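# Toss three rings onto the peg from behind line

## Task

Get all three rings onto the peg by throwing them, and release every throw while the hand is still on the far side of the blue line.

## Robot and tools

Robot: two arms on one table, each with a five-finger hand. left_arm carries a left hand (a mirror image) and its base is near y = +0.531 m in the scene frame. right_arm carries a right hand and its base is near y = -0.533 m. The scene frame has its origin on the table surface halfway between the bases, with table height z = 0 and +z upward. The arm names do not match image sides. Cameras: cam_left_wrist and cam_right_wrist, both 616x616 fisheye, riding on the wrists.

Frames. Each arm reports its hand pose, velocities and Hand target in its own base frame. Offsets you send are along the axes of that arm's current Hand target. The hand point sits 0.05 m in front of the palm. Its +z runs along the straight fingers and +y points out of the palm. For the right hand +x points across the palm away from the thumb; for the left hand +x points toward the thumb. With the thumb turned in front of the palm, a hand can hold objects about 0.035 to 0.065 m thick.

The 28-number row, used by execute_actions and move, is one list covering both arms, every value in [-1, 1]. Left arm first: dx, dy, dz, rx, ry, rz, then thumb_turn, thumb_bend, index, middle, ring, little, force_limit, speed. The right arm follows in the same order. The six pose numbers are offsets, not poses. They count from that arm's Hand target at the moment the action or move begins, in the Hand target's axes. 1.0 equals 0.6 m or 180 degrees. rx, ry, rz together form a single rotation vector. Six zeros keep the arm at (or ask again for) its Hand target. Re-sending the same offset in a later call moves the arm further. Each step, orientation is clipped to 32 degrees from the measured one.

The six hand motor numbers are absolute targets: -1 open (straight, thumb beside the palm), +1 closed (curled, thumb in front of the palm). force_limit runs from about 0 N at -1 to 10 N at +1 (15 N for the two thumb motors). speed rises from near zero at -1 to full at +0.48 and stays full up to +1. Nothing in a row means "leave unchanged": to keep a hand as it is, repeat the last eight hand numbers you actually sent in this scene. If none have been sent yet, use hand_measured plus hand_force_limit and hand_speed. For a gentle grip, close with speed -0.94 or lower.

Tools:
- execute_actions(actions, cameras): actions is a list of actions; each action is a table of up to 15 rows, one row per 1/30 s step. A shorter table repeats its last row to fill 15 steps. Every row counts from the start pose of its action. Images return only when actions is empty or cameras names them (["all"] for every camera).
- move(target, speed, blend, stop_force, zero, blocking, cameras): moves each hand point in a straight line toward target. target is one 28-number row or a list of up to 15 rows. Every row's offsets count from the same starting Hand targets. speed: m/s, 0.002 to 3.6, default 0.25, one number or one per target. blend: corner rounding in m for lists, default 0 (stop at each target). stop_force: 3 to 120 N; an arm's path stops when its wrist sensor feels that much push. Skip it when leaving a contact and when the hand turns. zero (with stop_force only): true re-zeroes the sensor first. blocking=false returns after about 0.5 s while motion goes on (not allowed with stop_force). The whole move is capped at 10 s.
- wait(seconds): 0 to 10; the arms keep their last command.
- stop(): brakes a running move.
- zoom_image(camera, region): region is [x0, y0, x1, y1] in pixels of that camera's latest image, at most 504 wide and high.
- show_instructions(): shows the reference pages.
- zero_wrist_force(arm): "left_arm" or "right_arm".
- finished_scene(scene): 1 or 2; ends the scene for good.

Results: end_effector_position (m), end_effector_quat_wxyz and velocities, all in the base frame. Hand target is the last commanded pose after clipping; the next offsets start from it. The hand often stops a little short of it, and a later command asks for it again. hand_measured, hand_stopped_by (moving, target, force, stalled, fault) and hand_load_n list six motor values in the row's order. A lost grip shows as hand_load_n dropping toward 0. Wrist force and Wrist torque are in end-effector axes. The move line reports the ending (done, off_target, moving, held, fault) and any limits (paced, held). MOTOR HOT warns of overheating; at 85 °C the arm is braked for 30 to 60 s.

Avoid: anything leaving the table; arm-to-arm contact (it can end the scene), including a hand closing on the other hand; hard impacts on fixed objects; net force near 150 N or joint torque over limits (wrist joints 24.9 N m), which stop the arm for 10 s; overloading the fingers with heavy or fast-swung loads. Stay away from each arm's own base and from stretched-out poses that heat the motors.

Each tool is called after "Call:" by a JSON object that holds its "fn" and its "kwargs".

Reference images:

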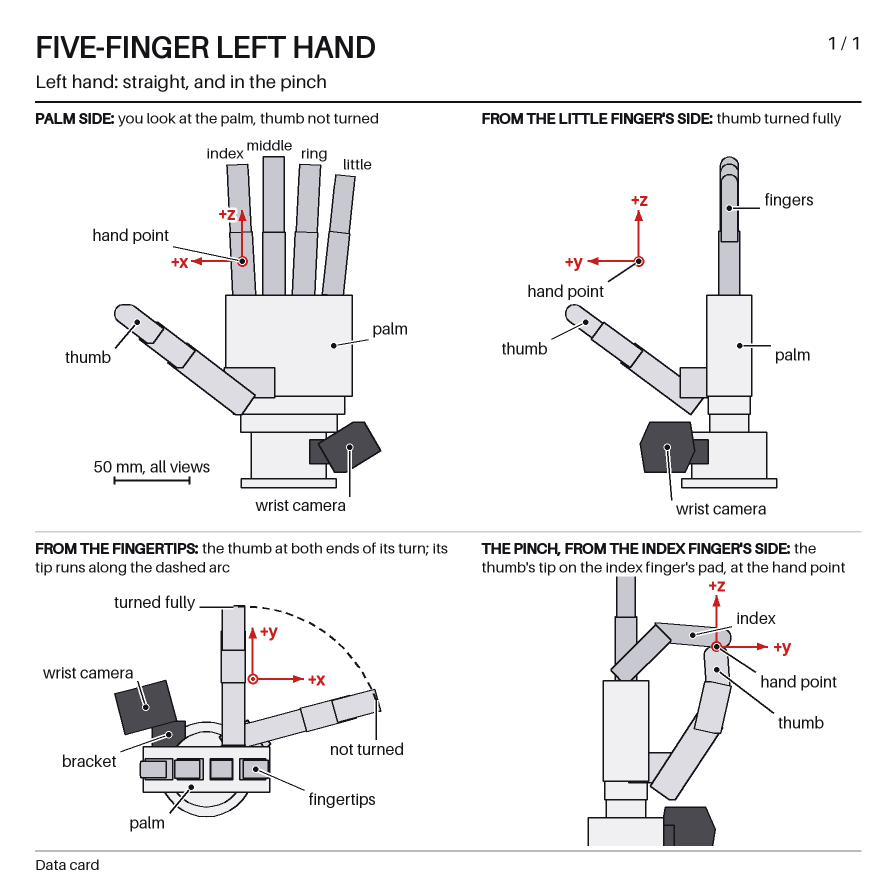

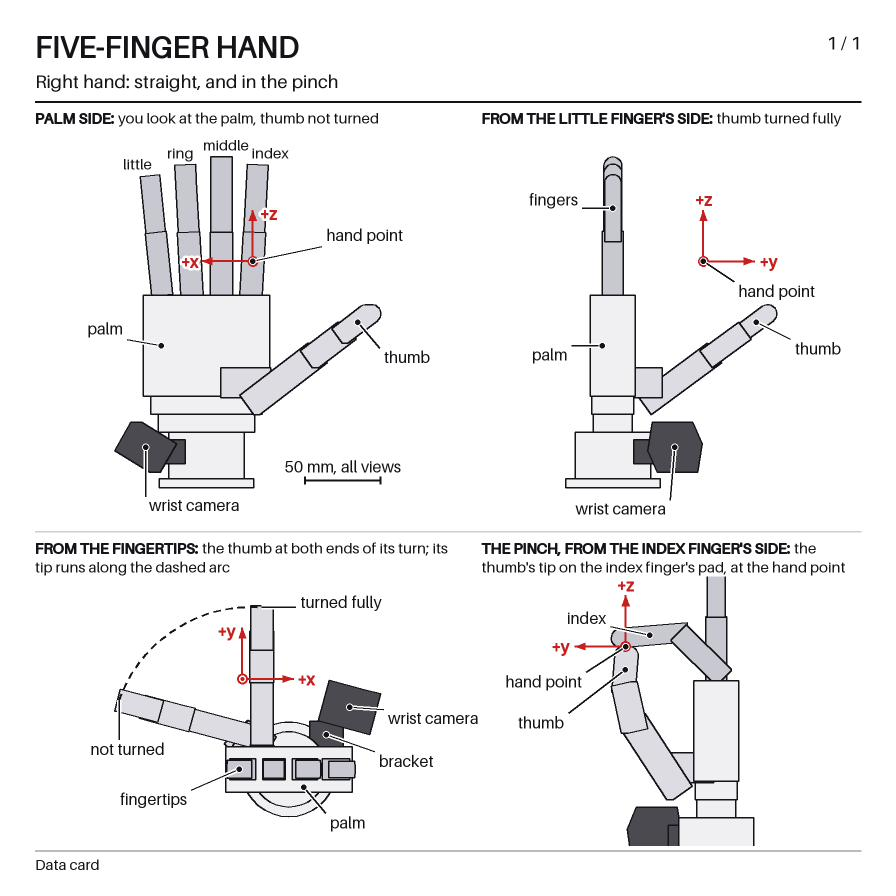

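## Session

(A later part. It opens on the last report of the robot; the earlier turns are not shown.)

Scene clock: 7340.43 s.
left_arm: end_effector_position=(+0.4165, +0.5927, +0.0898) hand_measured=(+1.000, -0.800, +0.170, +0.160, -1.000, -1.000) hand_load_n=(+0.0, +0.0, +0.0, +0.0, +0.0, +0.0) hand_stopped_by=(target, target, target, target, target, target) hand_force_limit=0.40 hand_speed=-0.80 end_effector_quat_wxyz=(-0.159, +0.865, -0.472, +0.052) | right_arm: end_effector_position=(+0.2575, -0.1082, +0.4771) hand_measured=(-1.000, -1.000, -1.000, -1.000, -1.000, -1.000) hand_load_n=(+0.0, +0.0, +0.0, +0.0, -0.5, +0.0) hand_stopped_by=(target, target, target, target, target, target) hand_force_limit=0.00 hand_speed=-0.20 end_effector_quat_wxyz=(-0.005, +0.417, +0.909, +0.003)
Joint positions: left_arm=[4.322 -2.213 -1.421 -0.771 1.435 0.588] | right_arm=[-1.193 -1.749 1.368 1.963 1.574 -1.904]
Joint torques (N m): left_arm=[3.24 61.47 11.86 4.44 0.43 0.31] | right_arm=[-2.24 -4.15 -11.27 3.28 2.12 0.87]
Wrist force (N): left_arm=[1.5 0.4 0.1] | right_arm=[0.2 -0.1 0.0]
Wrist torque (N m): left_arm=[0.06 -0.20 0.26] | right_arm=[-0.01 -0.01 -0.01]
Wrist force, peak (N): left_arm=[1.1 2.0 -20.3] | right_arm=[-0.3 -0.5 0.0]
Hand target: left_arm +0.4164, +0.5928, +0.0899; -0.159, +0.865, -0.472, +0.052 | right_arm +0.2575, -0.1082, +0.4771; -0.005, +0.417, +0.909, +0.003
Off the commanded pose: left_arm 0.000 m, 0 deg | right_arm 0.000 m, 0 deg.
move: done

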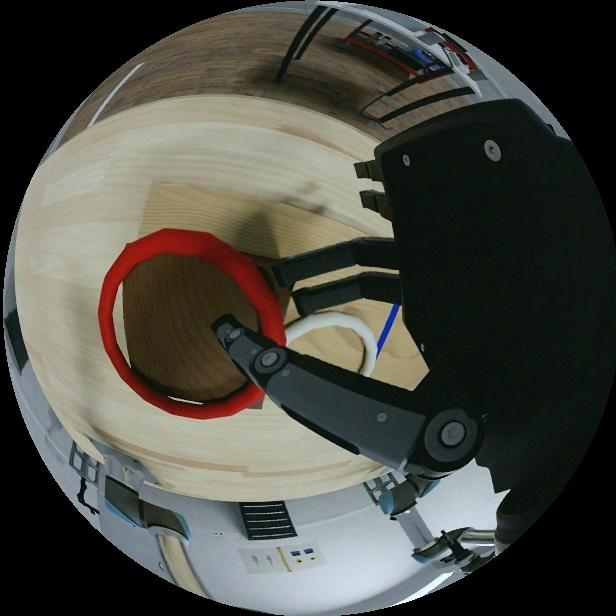

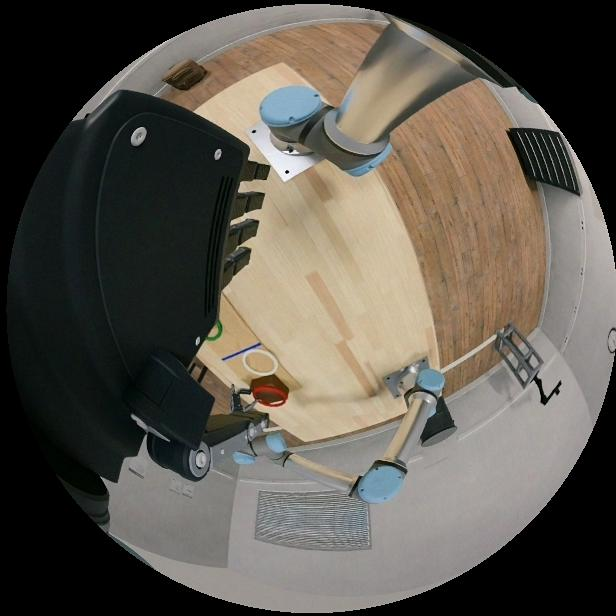

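Call:
{"fn": "move", "kwargs": {"target": [[-0.0101,-0.0539,-0.1575,0,0,0,1,-0.8,0.17,0.16,-1,-1,0.4,-0.8,0,0,0,0,0,0,-1,-1,-1,-1,-1,-1,0,-0.2],[0.0370,0.1963,-0.2285,0.2504,-0.0759,-0.1251,1,-0.8,-0.15,-0.2,-1,-1,0.4,-0.5,0,0,0,0,0,0,-1,-1,-1,-1,-1,-1,0,-0.2]], "speed": [0.08, 0.25], "cameras": ["all"]}}

Call:
{"fn": "zoom_image", "kwargs": {"camera": "cam_right_wrist", "region": [245, 370, 295, 420]}}

Call:
{"fn": "zoom_image", "kwargs": {"camera": "cam_left_wrist", "region": [60, 150, 310, 400]}}

Scene clock: 7402.93 s.
left_arm: end_effector_position=(+0.3014, +0.4840, +0.1799) hand_measured=(+1.000, -0.800, -0.150, -0.200, -1.000, -1.000) hand_load_n=(+0.0, +0.0, +0.0, +0.0, +0.0, +0.0) hand_stopped_by=(target, target, target, target, target, target) hand_force_limit=0.40 hand_speed=-0.50 end_effector_quat_wxyz=(-0.516, +0.812, -0.222, +0.156) | right_arm: end_effector_position=(+0.2575, -0.1082, +0.4771) hand_measured=(-1.000, -1.000, -1.000, -1.000, -1.000, -1.000) hand_load_n=(+0.0, +0.0, +0.5, +0.0, +0.0, +0.0) hand_stopped_by=(target, target, target, target, target, target) hand_force_limit=0.00 hand_speed=-0.20 end_effector_quat_wxyz=(-0.005, +0.417, +0.909, +0.003)
Joint positions: left_arm=[4.615 -1.773 -2.364 0.519 1.153 0.179] | right_arm=[-1.193 -1.749 1.368 1.963 1.574 -1.904]
Joint torques (N m): left_arm=[2.23 36.43 5.11 4.97 -0.22 -1.81] | right_arm=[-1.93 -4.26 -11.55 3.19 2.1 0.98]
Wrist force (N): left_arm=[1.1 0.8 0.5] | right_arm=[-0.1 -0.1 0.1]
Wrist torque (N m): left_arm=[0.09 -0.06 0.10] | right_arm=[-0.01 0.04 -0.03]
Wrist force, peak (N): left_arm=[0.6 1.8 0.1] | right_arm=[-0.4 -0.2 0.4]
Hand target: left_arm +0.3014, +0.4840, +0.1799; -0.516, +0.812, -0.222, +0.156 | right_arm +0.2575, -0.1082, +0.4771; -0.005, +0.417, +0.909, +0.003
Off the commanded pose: left_arm 0.000 m, 0 deg | right_arm 0.000 m, 0 deg.
move: done

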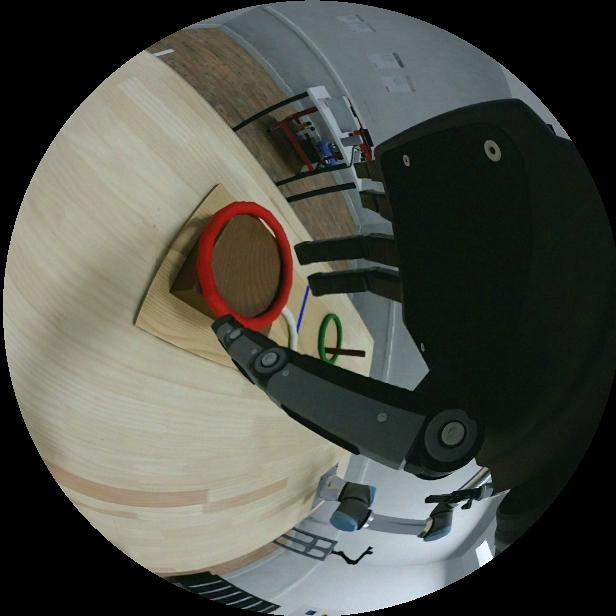

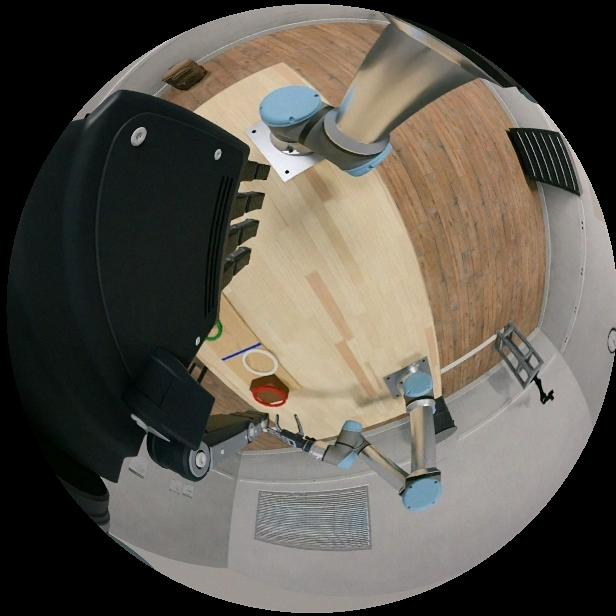

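Scaled by 10.080 from the camera's 616x616 image, which has a finer 880x880 frame.

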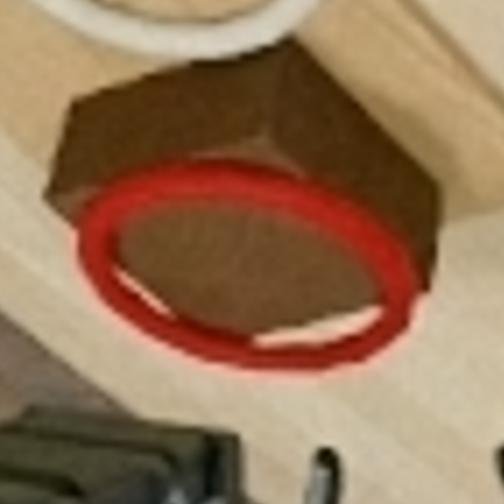

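Scaled by 2.016 from the camera's 616x616 image, which has a finer 880x880 frame.

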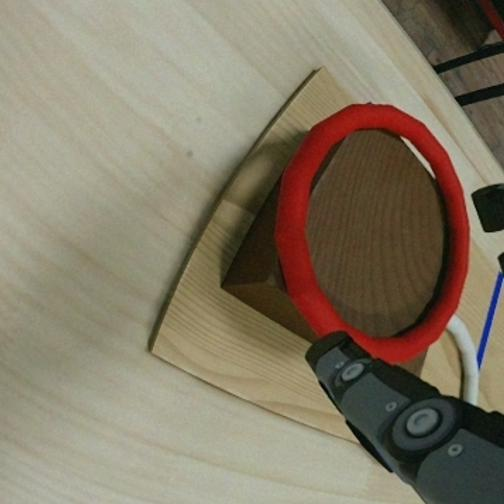

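Call:
{"fn": "move", "kwargs": {"target": [-0.0119,0.135,0.0627,0,0,0,1,-0.8,-0.15,-0.2,-1,-1,0.4,-0.5,0,0,0,0,0,0,-1,-1,-1,-1,-1,-1,0,-0.2], "speed": 0.04, "stop_force": 3, "cameras": ["cam_left_wrist"]}}

Call:
{"fn": "zoom_image", "kwargs": {"camera": "cam_left_wrist", "region": [180, 170, 420, 410]}}

Scene clock: 7452.03 s.
left_arm: end_effector_position=(+0.2973, +0.4867, +0.0904) hand_measured=(+1.000, -0.800, -0.150, -0.200, -1.000, -1.000) hand_load_n=(+0.0, -0.5, +0.0, +0.0, +0.0, +0.0) hand_stopped_by=(target, target, target, target, target, target) hand_force_limit=0.40 hand_speed=-0.50 end_effector_quat_wxyz=(-0.516, +0.812, -0.222, +0.156) | right_arm: end_effector_position=(+0.2575, -0.1082, +0.4771) hand_measured=(-1.000, -1.000, -1.000, -1.000, -1.000, -1.000) hand_load_n=(+0.0, +0.0, +0.0, -0.5, +0.0, +0.0) hand_stopped_by=(target, target, target, target, target, target) hand_force_limit=0.00 hand_speed=-0.20 end_effector_quat_wxyz=(-0.005, +0.417, +0.909, +0.003)
Joint positions: left_arm=[4.627 -2.052 -2.396 0.828 1.142 0.185] | right_arm=[-1.193 -1.749 1.368 1.963 1.574 -1.904]
Joint torques (N m): left_arm=[-4.87 42.38 15.26 0.22 0.75 -1.63] | right_arm=[-1.96 -4.1 -11.4 3.27 2.05 0.97]
Wrist force (N): left_arm=[1.0 0.8 0.7] | right_arm=[-0.4 0.0 0.2]
Wrist torque (N m): left_arm=[0.08 -0.05 0.11] | right_arm=[0.00 0.08 -0.05]
Wrist force, peak (N): left_arm=[0.9 1.4 0.8] | right_arm=[-0.3 -0.5 -0.2]
Hand target: left_arm +0.2973, +0.4867, +0.0904; -0.516, +0.812, -0.222, +0.156 | right_arm +0.2575, -0.1082, +0.4771; -0.005, +0.417, +0.909, +0.003
Off the commanded pose: left_arm 0.000 m, 0 deg | right_arm 0.000 m, 0 deg.
move: done
Images, in order (width x height): cam_left_wrist 616x616.

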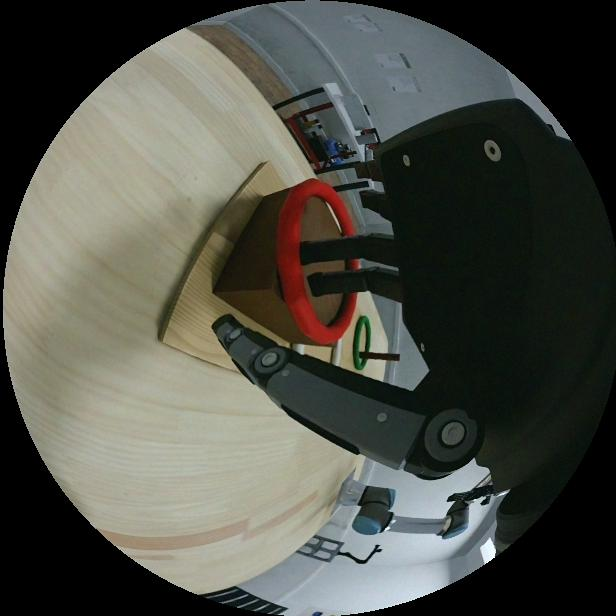

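Scaled by 2.100 from the camera's 616x616 image, which has a finer 880x880 frame.

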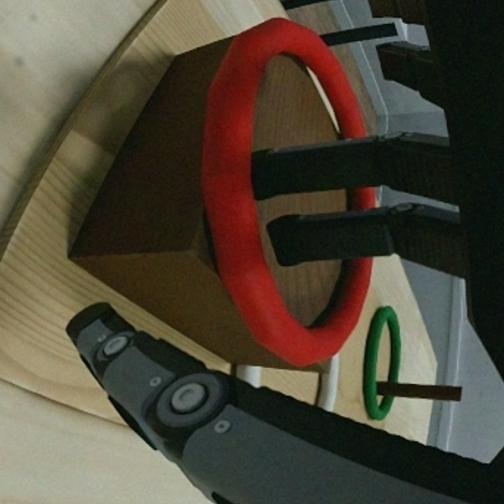

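Call:
{"fn": "move", "kwargs": {"target": [[0.0038,-0.1361,-0.0631,0,0,0,1,-0.8,-0.15,-0.2,-1,-1,0.4,-0.5,0,0,0,0,0,0,-1,-1,-1,-1,-1,-1,0,-0.2],[0.0872,-0.1763,0.0288,0.0107,-0.3882,-0.1798,1,-0.8,-0.15,-0.2,-1,-1,0.4,-0.5,0,0,0,0,0,0,-1,-1,-1,-1,-1,-1,0,-0.2]], "speed": [0.1,0.3], "blend": [0.02,0], "cameras": ["all"]}}

Call:
{"fn": "zoom_image", "kwargs": {"camera": "cam_right_wrist", "region": [245, 370, 295, 420]}}

Call:
{"fn": "zoom_image", "kwargs": {"camera": "cam_left_wrist", "region": [130, 150, 380, 400]}}

Scene clock: 7564.03 s.
left_arm: end_effector_position=(+0.3714, +0.5117, +0.1804) hand_measured=(+1.000, -0.800, -0.150, -0.200, -1.000, -1.000) hand_load_n=(+0.0, +0.0, +0.0, +0.0, +0.0, +0.0) hand_stopped_by=(target, target, target, target, target, target) hand_force_limit=0.40 hand_speed=-0.50 end_effector_quat_wxyz=(-0.501, +0.774, +0.333, -0.198) | right_arm: end_effector_position=(+0.2575, -0.1082, +0.4771) hand_measured=(-1.000, -1.000, -1.000, -1.000, -1.000, -1.000) hand_load_n=(+0.0, +0.0, +0.0, +0.0, +0.0, +0.0) hand_stopped_by=(target, target, target, target, target, target) hand_force_limit=0.00 hand_speed=-0.20 end_effector_quat_wxyz=(-0.005, +0.417, +0.909, +0.003)
Joint positions: left_arm=[3.979 -1.972 -1.785 -0.839 2.705 -1.471] | right_arm=[-1.193 -1.749 1.368 1.963 1.574 -1.904]
Joint torques (N m): left_arm=[3.66 46.61 15.78 0.66 2.67 -1.79] | right_arm=[-1.95 -3.79 -11.67 3.28 2.1 0.94]
Wrist force (N): left_arm=[0.9 0.8 0.6] | right_arm=[0.0 -0.2 0.1]
Wrist torque (N m): left_arm=[0.09 -0.05 0.11] | right_arm=[-0.03 0.02 -0.03]
Wrist force, peak (N): left_arm=[0.9 2.0 1.1] | right_arm=[-0.4 -0.6 -0.1]
Hand target: left_arm +0.3714, +0.5117, +0.1805; -0.501, +0.774, +0.333, -0.198 | right_arm +0.2575, -0.1082, +0.4771; -0.005, +0.417, +0.909, +0.003
Off the commanded pose: left_arm 0.000 m, 0 deg | right_arm 0.000 m, 0 deg.
move: done

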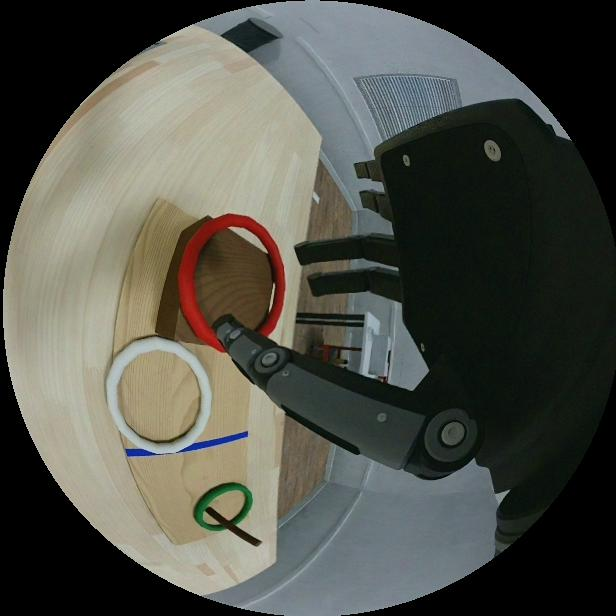

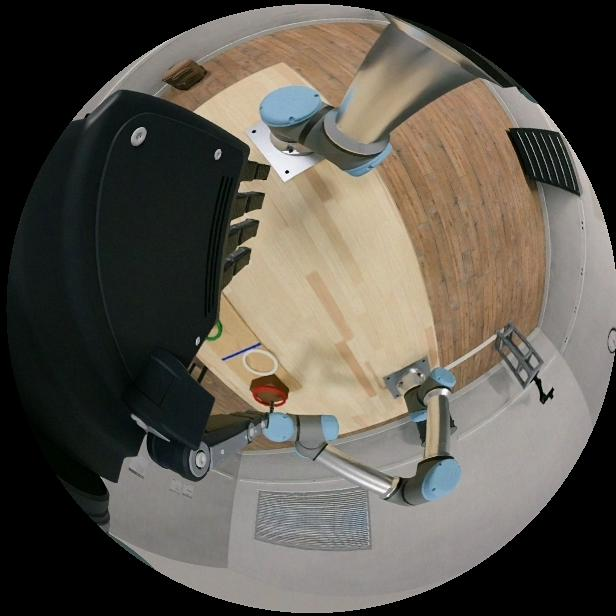

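Scaled by 10.080 from the camera's 616x616 image, which has a finer 880x880 frame.

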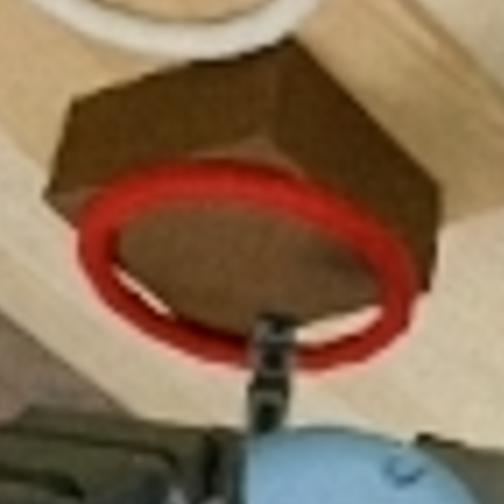

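Scaled by 2.016 from the camera's 616x616 image, which has a finer 880x880 frame.

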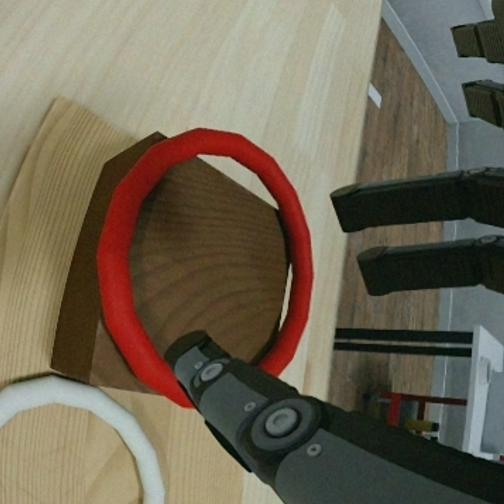

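Call:
{"fn": "move", "kwargs": {"target": [-0.0030,0.1108,0.0007,0,0,0,1,-0.8,-0.15,-0.2,-1,-1,0.4,-0.5,0,0,0,0,0,0,-1,-1,-1,-1,-1,-1,0,-0.2], "speed": 0.08, "stop_force": 4, "cameras": ["cam_left_wrist"]}}

Call:
{"fn": "zoom_image", "kwargs": {"camera": "cam_left_wrist", "region": [160, 160, 400, 400]}}

Scene clock: 7586.57 s.
left_arm: end_effector_position=(+0.3909, +0.4923, +0.1200) hand_measured=(+1.000, -0.800, -0.150, -0.200, -1.000, -1.000) hand_load_n=(+0.0, +0.0, +0.0, +0.0, +0.0, +0.0) hand_stopped_by=(target, target, target, target, target, target) hand_force_limit=0.40 hand_speed=-0.50 end_effector_quat_wxyz=(-0.501, +0.774, +0.333, -0.198) | right_arm: end_effector_position=(+0.2575, -0.1082, +0.4771) hand_measured=(-1.000, -1.000, -1.000, -1.000, -1.000, -1.000) hand_load_n=(+0.0, +0.0, +0.0, +0.0, +0.0, +0.0) hand_stopped_by=(target, target, target, target, target, target) hand_force_limit=0.00 hand_speed=-0.20 end_effector_quat_wxyz=(-0.005, +0.417, +0.909, +0.003)
Joint positions: left_arm=[3.932 -2.057 -1.813 -0.826 2.708 -1.582] | right_arm=[-1.193 -1.749 1.368 1.963 1.574 -1.904]
Joint torques (N m): left_arm=[5.96 53.51 25.09 0.42 1.59 1.5] | right_arm=[-2.41 -3.62 -11.39 3.18 2.13 0.98]
Wrist force (N): left_arm=[0.8 0.7 0.4] | right_arm=[-0.1 -0.1 0.2]
Wrist torque (N m): left_arm=[0.08 -0.04 0.12] | right_arm=[-0.02 0.04 -0.03]
Wrist force, peak (N): left_arm=[0.9 1.8 0.6] | right_arm=[-0.4 0.3 0.1]
Hand target: left_arm +0.3909, +0.4923, +0.1200; -0.501, +0.774, +0.333, -0.198 | right_arm +0.2575, -0.1082, +0.4771; -0.005, +0.417, +0.909, +0.003
Off the commanded pose: left_arm 0.000 m, 0 deg | right_arm 0.000 m, 0 deg.
move: done
Images, in order (width x height): cam_left_wrist 616x616.

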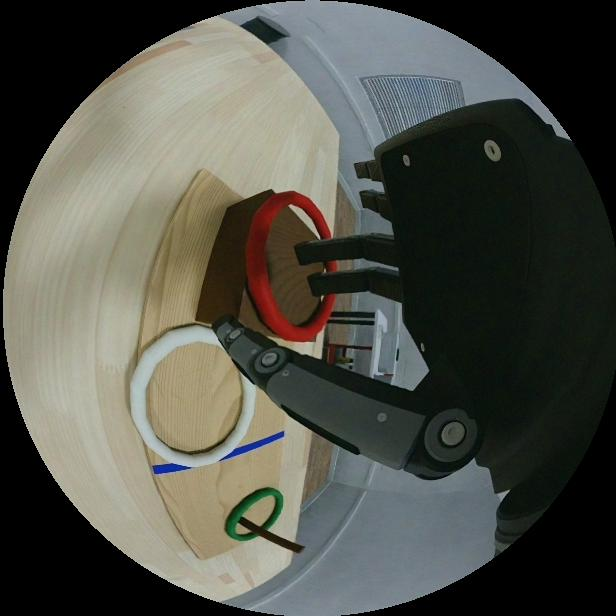

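Scaled by 2.100 from the camera's 616x616 image, which has a finer 880x880 frame.

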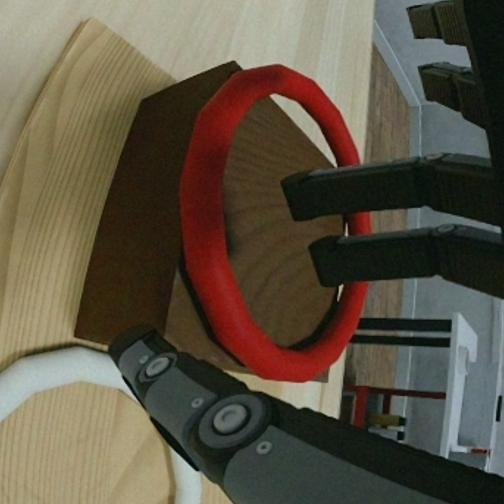

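Call:
{"fn": "move", "kwargs": {"target": [-0.0013,0.0473,0.0110,0,0,0,1,-0.8,-0.15,-0.2,-1,-1,0.4,-0.5,0,0,0,0,0,0,-1,-1,-1,-1,-1,-1,0,-0.2], "speed": 0.03, "stop_force": 3, "cameras": ["cam_left_wrist"]}}

Call:
{"fn": "zoom_image", "kwargs": {"camera": "cam_left_wrist", "region": [180, 170, 420, 410]}}

Scene clock: 7637.77 s.
left_arm: end_effector_position=(+0.3942, +0.4890, +0.0974) hand_measured=(+1.000, -0.800, -0.150, -0.200, -1.000, -1.000) hand_load_n=(+0.0, +0.0, +0.0, +0.5, +0.0, +0.0) hand_stopped_by=(target, target, target, target, target, target) hand_force_limit=0.40 hand_speed=-0.50 end_effector_quat_wxyz=(-0.501, +0.774, +0.333, -0.198) | right_arm: end_effector_position=(+0.2575, -0.1082, +0.4771) hand_measured=(-1.000, -1.000, -1.000, -1.000, -1.000, -1.000) hand_load_n=(+0.0, +0.0, +0.0, +0.0, +0.0, +0.0) hand_stopped_by=(target, target, target, target, target, target) hand_force_limit=0.00 hand_speed=-0.20 end_effector_quat_wxyz=(-0.005, +0.417, +0.909, +0.003)
Joint positions: left_arm=[3.924 -2.093 -1.824 -0.797 2.708 -1.601] | right_arm=[-1.193 -1.749 1.368 1.963 1.574 -1.904]
Joint torques (N m): left_arm=[5.8 46.76 24.03 2.74 -0.2 1.7] | right_arm=[-2.34 -4.25 -11.62 3.16 2.1 1.04]
Wrist force (N): left_arm=[0.9 -0.3 0.7] | right_arm=[-0.2 0.2 0.1]
Wrist torque (N m): left_arm=[0.05 -0.02 0.18] | right_arm=[0.03 0.04 -0.02]
Wrist force, peak (N): left_arm=[1.4 -5.4 -0.4] | right_arm=[-0.2 -0.5 0.2]
Hand target: left_arm +0.3942, +0.4890, +0.0974; -0.501, +0.774, +0.333, -0.198 (not the last commanded pose) | right_arm +0.2575, -0.1082, +0.4771; -0.005, +0.417, +0.909, +0.003
Off the commanded pose: left_arm 0.006 m, 0 deg | right_arm 0.000 m, 0 deg.
move: contact (left_arm)
Images, in order (width x height): cam_left_wrist 616x616.

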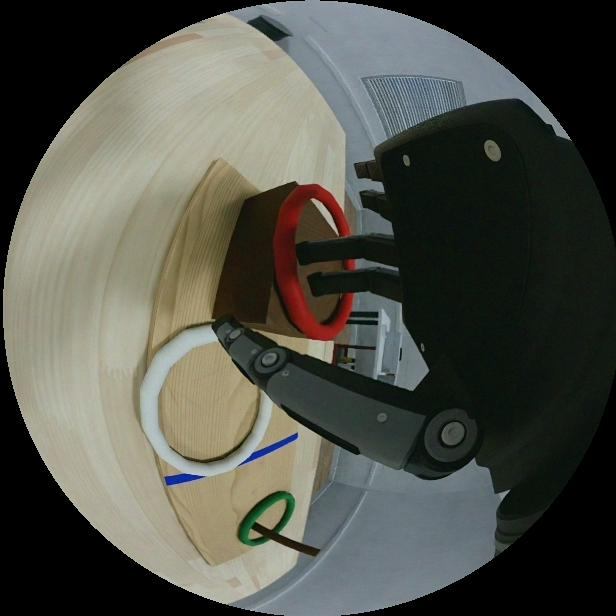

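Scaled by 2.100 from the camera's 616x616 image, which has a finer 880x880 frame.

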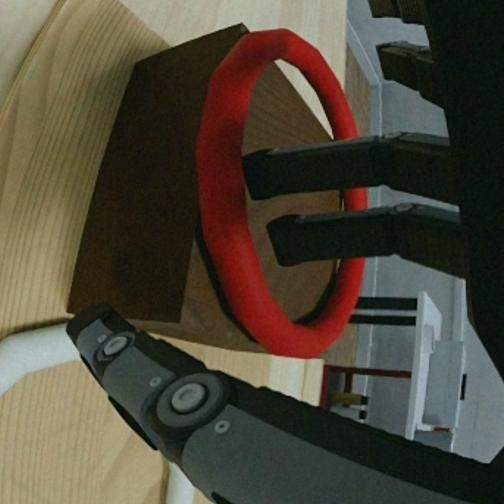

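Call:
{"fn": "move", "kwargs": {"target": [[0,0,0,0,0,0,1,-0.8,-0.3,-0.35,-1,-1,0.4,-0.5,0,0,0,0,0,0,-1,-1,-1,-1,-1,-1,0,-0.2],[0.0003,0.0103,0.0048,0,0,0,1,-0.8,-0.3,-0.35,-1,-1,0.4,-0.5,0,0,0,0,0,0,-1,-1,-1,-1,-1,-1,0,-0.2]], "speed": 0.02, "cameras": ["cam_left_wrist"]}}

Call:
{"fn": "zoom_image", "kwargs": {"camera": "cam_left_wrist", "region": [180, 170, 420, 410]}}

Scene clock: 7740.23 s.
left_arm: end_effector_position=(+0.3945, +0.4893, +0.0905) hand_measured=(+1.000, -0.800, -0.300, -0.350, -1.000, -1.000) hand_load_n=(+0.0, +0.0, +0.0, +0.0, +0.0, +0.0) hand_stopped_by=(target, target, target, target, target, target) hand_force_limit=0.40 hand_speed=-0.50 end_effector_quat_wxyz=(-0.501, +0.774, +0.333, -0.198) | right_arm: end_effector_position=(+0.2575, -0.1082, +0.4771) hand_measured=(-1.000, -1.000, -1.000, -1.000, -1.000, -1.000) hand_load_n=(+0.0, +0.0, +0.0, +0.0, +0.0, +0.0) hand_stopped_by=(target, target, target, target, target, target) hand_force_limit=0.00 hand_speed=-0.20 end_effector_quat_wxyz=(-0.005, +0.417, +0.909, +0.003)
Joint positions: left_arm=[3.924 -2.106 -1.826 -0.781 2.708 -1.601] | right_arm=[-1.193 -1.749 1.368 1.963 1.574 -1.904]
Joint torques (N m): left_arm=[5.9 50.33 11.28 2.13 2.04 2.01] | right_arm=[-2.32 -3.86 -11.86 3.27 2.1 1.05]
Wrist force (N): left_arm=[1.0 0.9 0.4] | right_arm=[-0.3 -0.1 0.0]
Wrist torque (N m): left_arm=[0.11 -0.07 0.15] | right_arm=[-0.02 0.06 -0.04]
Wrist force, peak (N): left_arm=[1.0 1.1 0.6] | right_arm=[-0.5 -0.3 0.3]
Hand target: left_arm +0.3945, +0.4893, +0.0906; -0.501, +0.774, +0.333, -0.198 | right_arm +0.2575, -0.1082, +0.4771; -0.005, +0.417, +0.909, +0.003
Off the commanded pose: left_arm 0.000 m, 0 deg | right_arm 0.000 m, 0 deg.
move: done
Images, in order (width x height): cam_left_wrist 616x616.

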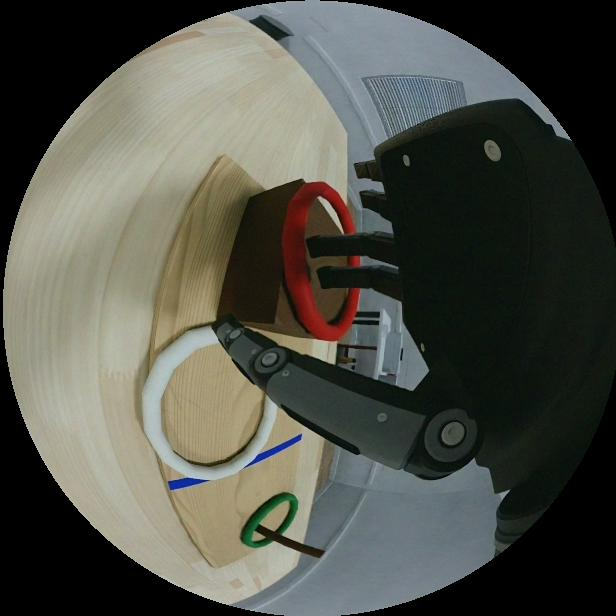

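Scaled by 2.100 from the camera's 616x616 image, which has a finer 880x880 frame.

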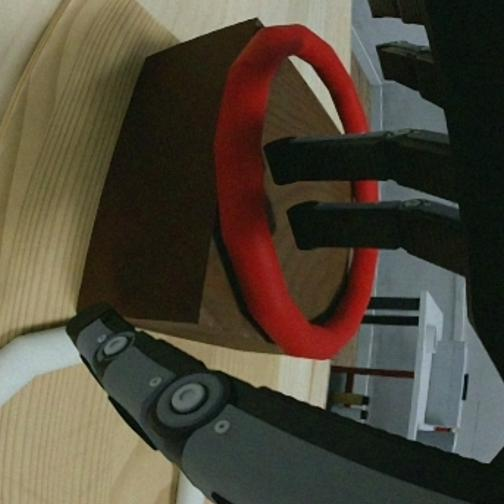

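Call:
{"fn": "move", "kwargs": {"target": [[0,0,0,0,0,0,1,-0.25,-0.3,-0.35,-1,-1,0.4,-0.8,0,0,0,0,0,0,-1,-1,-1,-1,-1,-1,0,-0.2],[0,0,0,0,0,0,1,-0.25,-0.3,-0.35,-1,-1,0.4,-0.8,0,0,0,0,0,0,-1,-1,-1,-1,-1,-1,0,-0.2]], "cameras": ["cam_left_wrist"]}}

Call:
{"fn": "zoom_image", "kwargs": {"camera": "cam_left_wrist", "region": [180, 170, 420, 410]}}

Scene clock: 7752.13 s.
left_arm: end_effector_position=(+0.3945, +0.4893, +0.0906) hand_measured=(+1.000, -0.250, -0.300, -0.350, -1.000, -1.000) hand_load_n=(+0.0, +0.0, +0.0, +0.0, +0.0, +0.0) hand_stopped_by=(target, target, target, target, target, target) hand_force_limit=0.40 hand_speed=-0.80 end_effector_quat_wxyz=(-0.501, +0.774, +0.333, -0.198) | right_arm: end_effector_position=(+0.2575, -0.1082, +0.4771) hand_measured=(-1.000, -1.000, -1.000, -1.000, -1.000, -1.000) hand_load_n=(+0.0, +0.0, +0.0, +0.0, +0.0, +0.0) hand_stopped_by=(target, target, target, target, target, target) hand_force_limit=0.00 hand_speed=-0.20 end_effector_quat_wxyz=(-0.005, +0.417, +0.909, +0.003)
Joint positions: left_arm=[3.924 -2.105 -1.826 -0.781 2.708 -1.601] | right_arm=[-1.193 -1.749 1.368 1.963 1.574 -1.904]
Joint torques (N m): left_arm=[5.02 53.84 23.6 0.35 2.24 1.52] | right_arm=[-2.02 -4.17 -11.52 3.18 2.13 1.06]
Wrist force (N): left_arm=[1.1 0.8 0.7] | right_arm=[0.1 0.0 -0.1]
Wrist torque (N m): left_arm=[0.06 -0.07 0.15] | right_arm=[0.01 0.02 -0.01]
Wrist force, peak (N): left_arm=[1.1 1.1 0.6] | right_arm=[-0.5 0.1 0.2]
Hand target: left_arm +0.3945, +0.4893, +0.0906; -0.501, +0.774, +0.333, -0.198 | right_arm +0.2575, -0.1082, +0.4771; -0.005, +0.417, +0.909, +0.003
Off the commanded pose: left_arm 0.000 m, 0 deg | right_arm 0.000 m, 0 deg.
move: done
Images, in order (width x height): cam_left_wrist 616x616.

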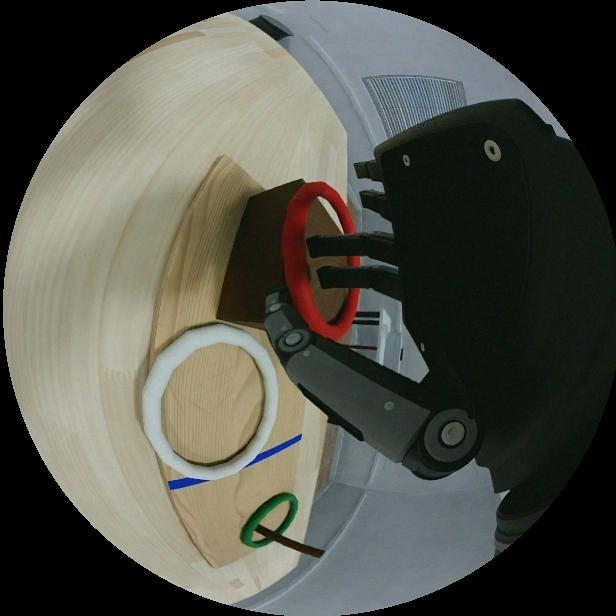

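Scaled by 2.100 from the camera's 616x616 image, which has a finer 880x880 frame.

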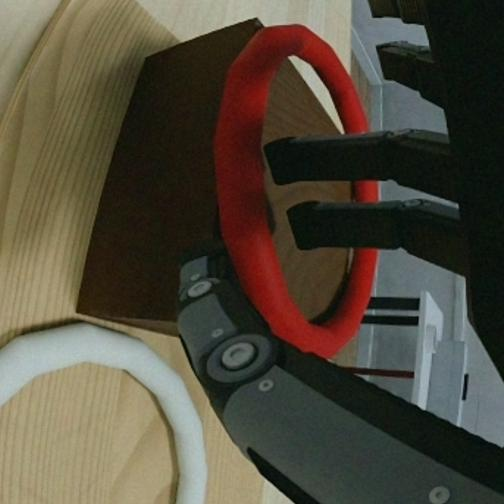

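Call:
{"fn": "move", "kwargs": {"target": [0,0,0,0,0,0,1,-0.25,0.4,0.4,-1,-1,0.4,-0.9,0,0,0,0,0,0,-1,-1,-1,-1,-1,-1,0,-0.2], "cameras": ["cam_left_wrist"]}}

Call:
{"fn": "zoom_image", "kwargs": {"camera": "cam_left_wrist", "region": [180, 170, 420, 410]}}

Scene clock: 7758.80 s.
left_arm: end_effector_position=(+0.3945, +0.4893, +0.0906) hand_measured=(+1.000, -0.252, +0.162, +0.102, -1.000, -1.000) hand_load_n=(+2.0, +7.0, +7.5, +8.0, +0.0, +0.0) hand_stopped_by=(target, target, force, force, target, target) hand_force_limit=0.40 hand_speed=-0.90 end_effector_quat_wxyz=(-0.501, +0.774, +0.333, -0.198) | right_arm: end_effector_position=(+0.2575, -0.1082, +0.4771) hand_measured=(-1.000, -1.000, -1.000, -1.000, -1.000, -1.000) hand_load_n=(+0.0, +0.0, +0.0, +0.0, +0.0, +0.0) hand_stopped_by=(target, target, target, target, target, target) hand_force_limit=0.00 hand_speed=-0.20 end_effector_quat_wxyz=(-0.005, +0.417, +0.909, +0.003)
Joint positions: left_arm=[3.924 -2.105 -1.826 -0.781 2.708 -1.601] | right_arm=[-1.193 -1.749 1.368 1.963 1.574 -1.904]
Joint torques (N m): left_arm=[4.76 52.48 22.65 0.44 1.92 -0.23] | right_arm=[-2.76 -3.84 -11.46 3.22 2 1.09]
Wrist force (N): left_arm=[1.0 -1.6 0.2] | right_arm=[-0.2 -0.1 0.1]
Wrist torque (N m): left_arm=[-0.04 -0.04 0.12] | right_arm=[-0.01 0.06 -0.04]
Wrist force, peak (N): left_arm=[1.3 -1.6 0.4] | right_arm=[-0.4 -0.1 0.1]
Hand target: left_arm +0.3945, +0.4893, +0.0906; -0.501, +0.774, +0.333, -0.198 | right_arm +0.2575, -0.1082, +0.4771; -0.005, +0.417, +0.909, +0.003
Off the commanded pose: left_arm 0.000 m, 0 deg | right_arm 0.000 m, 0 deg.
move: done
Images, in order (width x height): cam_left_wrist 616x616.

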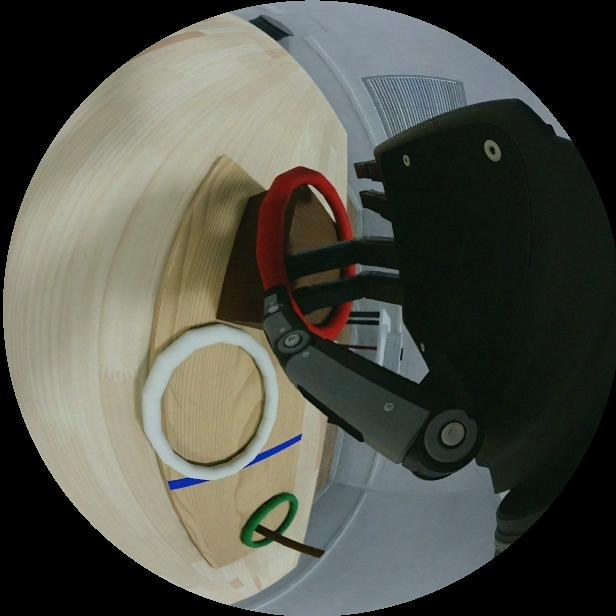

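Scaled by 2.100 from the camera's 616x616 image, which has a finer 880x880 frame.

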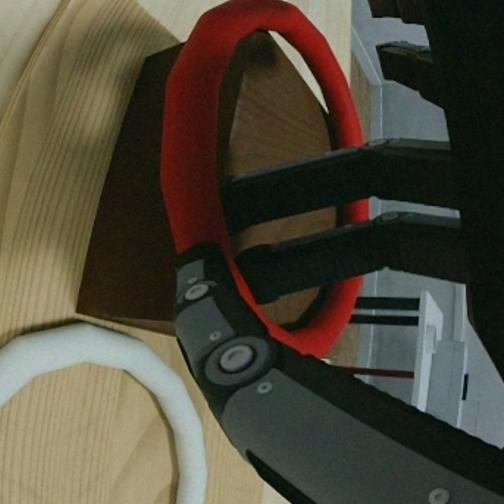

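Call:
{"fn": "move", "kwargs": {"target": [0.0067,-0.2420,-0.1121,0,0,0,1,-0.25,0.4,0.4,-1,-1,0.4,-0.9,0,0,0,0,0,0,-1,-1,-1,-1,-1,-1,0,-0.2], "speed": 0.12, "cameras": ["all"]}}

Call:
{"fn": "zoom_image", "kwargs": {"camera": "cam_right_wrist", "region": [230, 380, 310, 460]}}

Call:
{"fn": "zoom_image", "kwargs": {"camera": "cam_left_wrist", "region": [180, 150, 420, 390]}}

Scene clock: 7767.50 s.
left_arm: end_effector_position=(+0.3944, +0.4891, +0.2507) hand_measured=(+1.000, -0.250, +0.164, +0.104, -1.000, -1.000) hand_load_n=(+0.0, +0.0, +0.0, +0.0, +0.0, +0.0) hand_stopped_by=(target, target, force, force, target, target) hand_force_limit=0.40 hand_speed=-0.90 end_effector_quat_wxyz=(-0.501, +0.774, +0.333, -0.198) | right_arm: end_effector_position=(+0.2575, -0.1082, +0.4771) hand_measured=(-1.000, -1.000, -1.000, -1.000, -1.000, -1.000) hand_load_n=(+0.0, +0.0, +0.0, +0.0, +0.0, +0.0) hand_stopped_by=(target, target, target, target, target, target) hand_force_limit=0.00 hand_speed=-0.20 end_effector_quat_wxyz=(-0.005, +0.417, +0.909, +0.003)
Joint positions: left_arm=[3.924 -1.888 -1.664 -1.161 2.708 -1.602] | right_arm=[-1.193 -1.749 1.368 1.963 1.574 -1.904]
Joint torques (N m): left_arm=[-7.09 31.86 14.57 4.55 2.55 0.64] | right_arm=[-2.29 -4.16 -11.13 3.25 2.13 1.16]
Wrist force (N): left_arm=[0.8 0.8 0.6] | right_arm=[-0.2 -0.1 -0.2]
Wrist torque (N m): left_arm=[0.08 -0.03 0.29] | right_arm=[0.00 0.05 -0.04]
Wrist force, peak (N): left_arm=[1.2 2.2 1.0] | right_arm=[-0.3 -0.2 -0.3]
Hand target: left_arm +0.3944, +0.4891, +0.2507; -0.501, +0.774, +0.333, -0.198 | right_arm +0.2575, -0.1082, +0.4771; -0.005, +0.417, +0.909, +0.003
Off the commanded pose: left_arm 0.000 m, 0 deg | right_arm 0.000 m, 0 deg.
move: done

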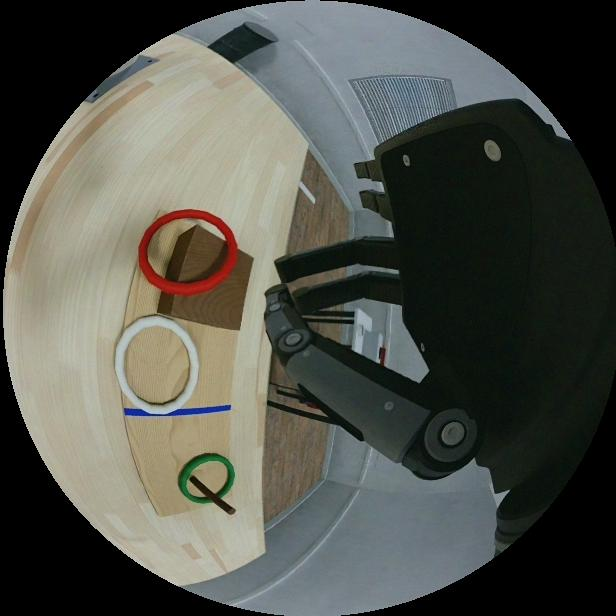

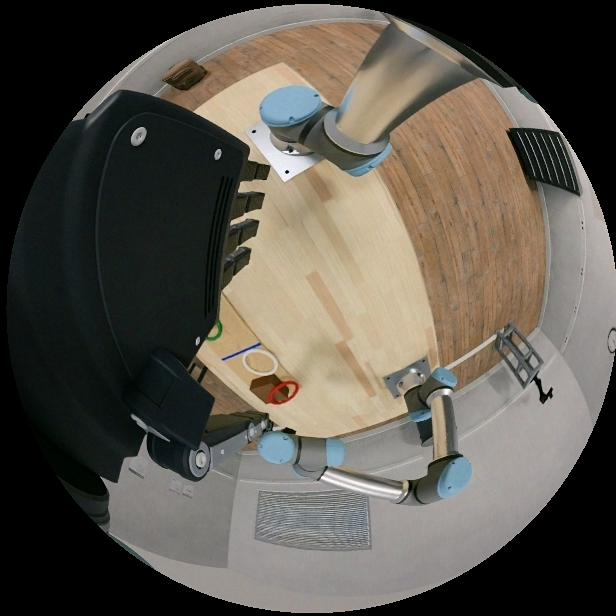

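Scaled by 6.300 from the camera's 616x616 image, which has a finer 880x880 frame.

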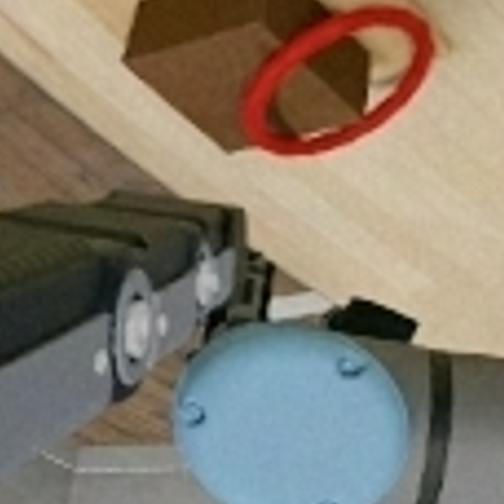

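Scaled by 2.100 from the camera's 616x616 image, which has a finer 880x880 frame.

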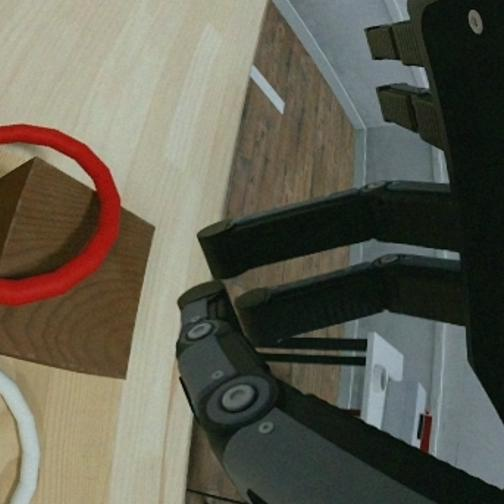

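Call:
{"fn": "move", "kwargs": {"target": [0.0972,0.2480,-0.1297,-0.0833,0,0,1,-0.8,-0.3,-0.35,-1,-1,0.4,-0.5,0,0,0,0,0,0,-1,-1,-1,-1,-1,-1,0,-0.2], "speed": 0.2, "cameras": ["all"]}}

Call:
{"fn": "zoom_image", "kwargs": {"camera": "cam_right_wrist", "region": [230, 330, 310, 410]}}

Call:
{"fn": "zoom_image", "kwargs": {"camera": "cam_left_wrist", "region": [130, 150, 380, 400]}}

Scene clock: 7870.90 s.
left_arm: end_effector_position=(+0.5321, +0.4394, +0.1499) hand_measured=(+1.000, -0.800, -0.300, -0.350, -1.000, -1.000) hand_load_n=(+0.0, +0.0, +0.0, +0.0, +0.0, +0.0) hand_stopped_by=(target, target, target, target, target, target) hand_force_limit=0.40 hand_speed=-0.50 end_effector_quat_wxyz=(-0.396, +0.833, +0.356, -0.153) | right_arm: end_effector_position=(+0.2575, -0.1082, +0.4771) hand_measured=(-1.000, -1.000, -1.000, -1.000, -1.000, -1.000) hand_load_n=(+0.0, -0.5, +0.0, +0.0, +0.0, +0.0) hand_stopped_by=(target, target, target, target, target, target) hand_force_limit=0.00 hand_speed=-0.20 end_effector_quat_wxyz=(-0.005, +0.417, +0.909, +0.003)
Joint positions: left_arm=[3.797 -2.108 -1.449 -1.295 2.439 -1.787] | right_arm=[-1.193 -1.749 1.368 1.963 1.574 -1.904]
Joint torques (N m): left_arm=[2.11 50.22 17.01 3.1 0.2 2.23] | right_arm=[-2.16 -4.37 -11.43 3.2 2.03 0.98]
Wrist force (N): left_arm=[0.8 0.5 0.3] | right_arm=[-0.2 0.0 0.1]
Wrist torque (N m): left_arm=[0.05 -0.06 0.15] | right_arm=[0.00 0.05 -0.04]
Wrist force, peak (N): left_arm=[1.6 2.2 0.0] | right_arm=[-0.4 -0.3 0.3]
Hand target: left_arm +0.5321, +0.4394, +0.1499; -0.396, +0.833, +0.356, -0.153 | right_arm +0.2575, -0.1082, +0.4771; -0.005, +0.417, +0.909, +0.003
Off the commanded pose: left_arm 0.000 m, 0 deg | right_arm 0.000 m, 0 deg.
move: done

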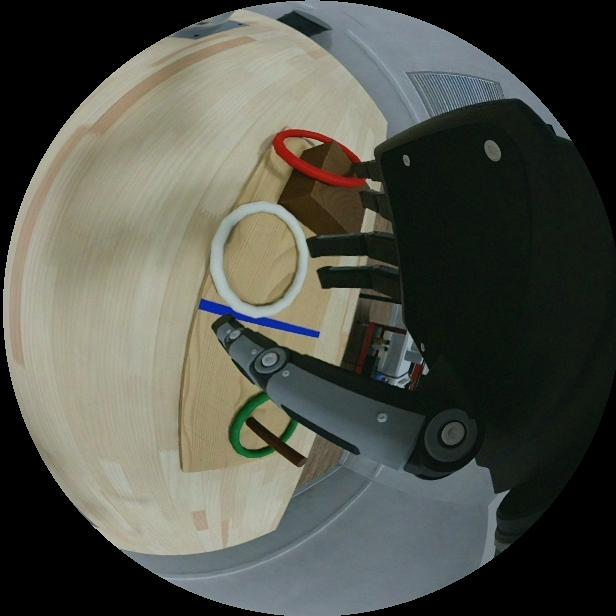

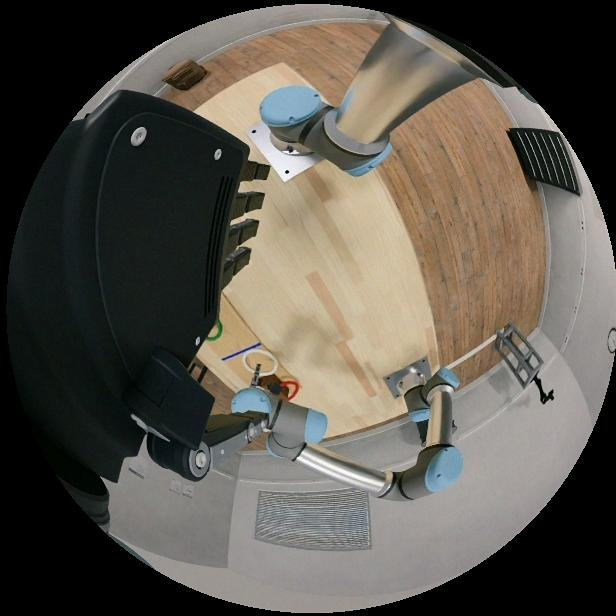

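Scaled by 6.300 from the camera's 616x616 image, which has a finer 880x880 frame.

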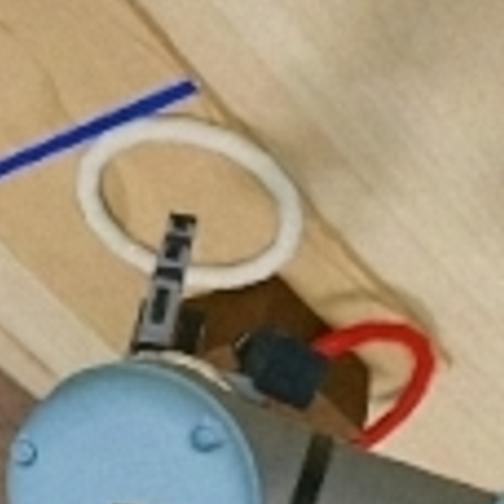

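Scaled by 2.016 from the camera's 616x616 image, which has a finer 880x880 frame.

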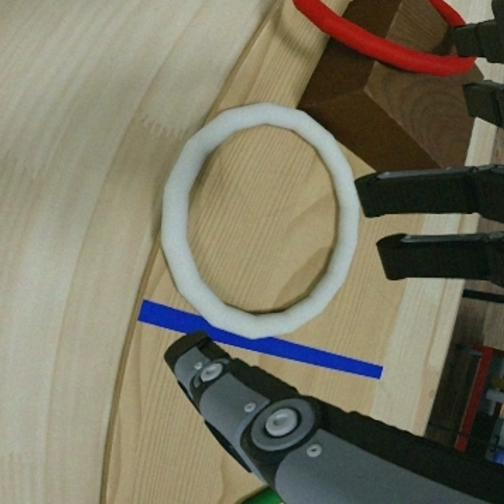

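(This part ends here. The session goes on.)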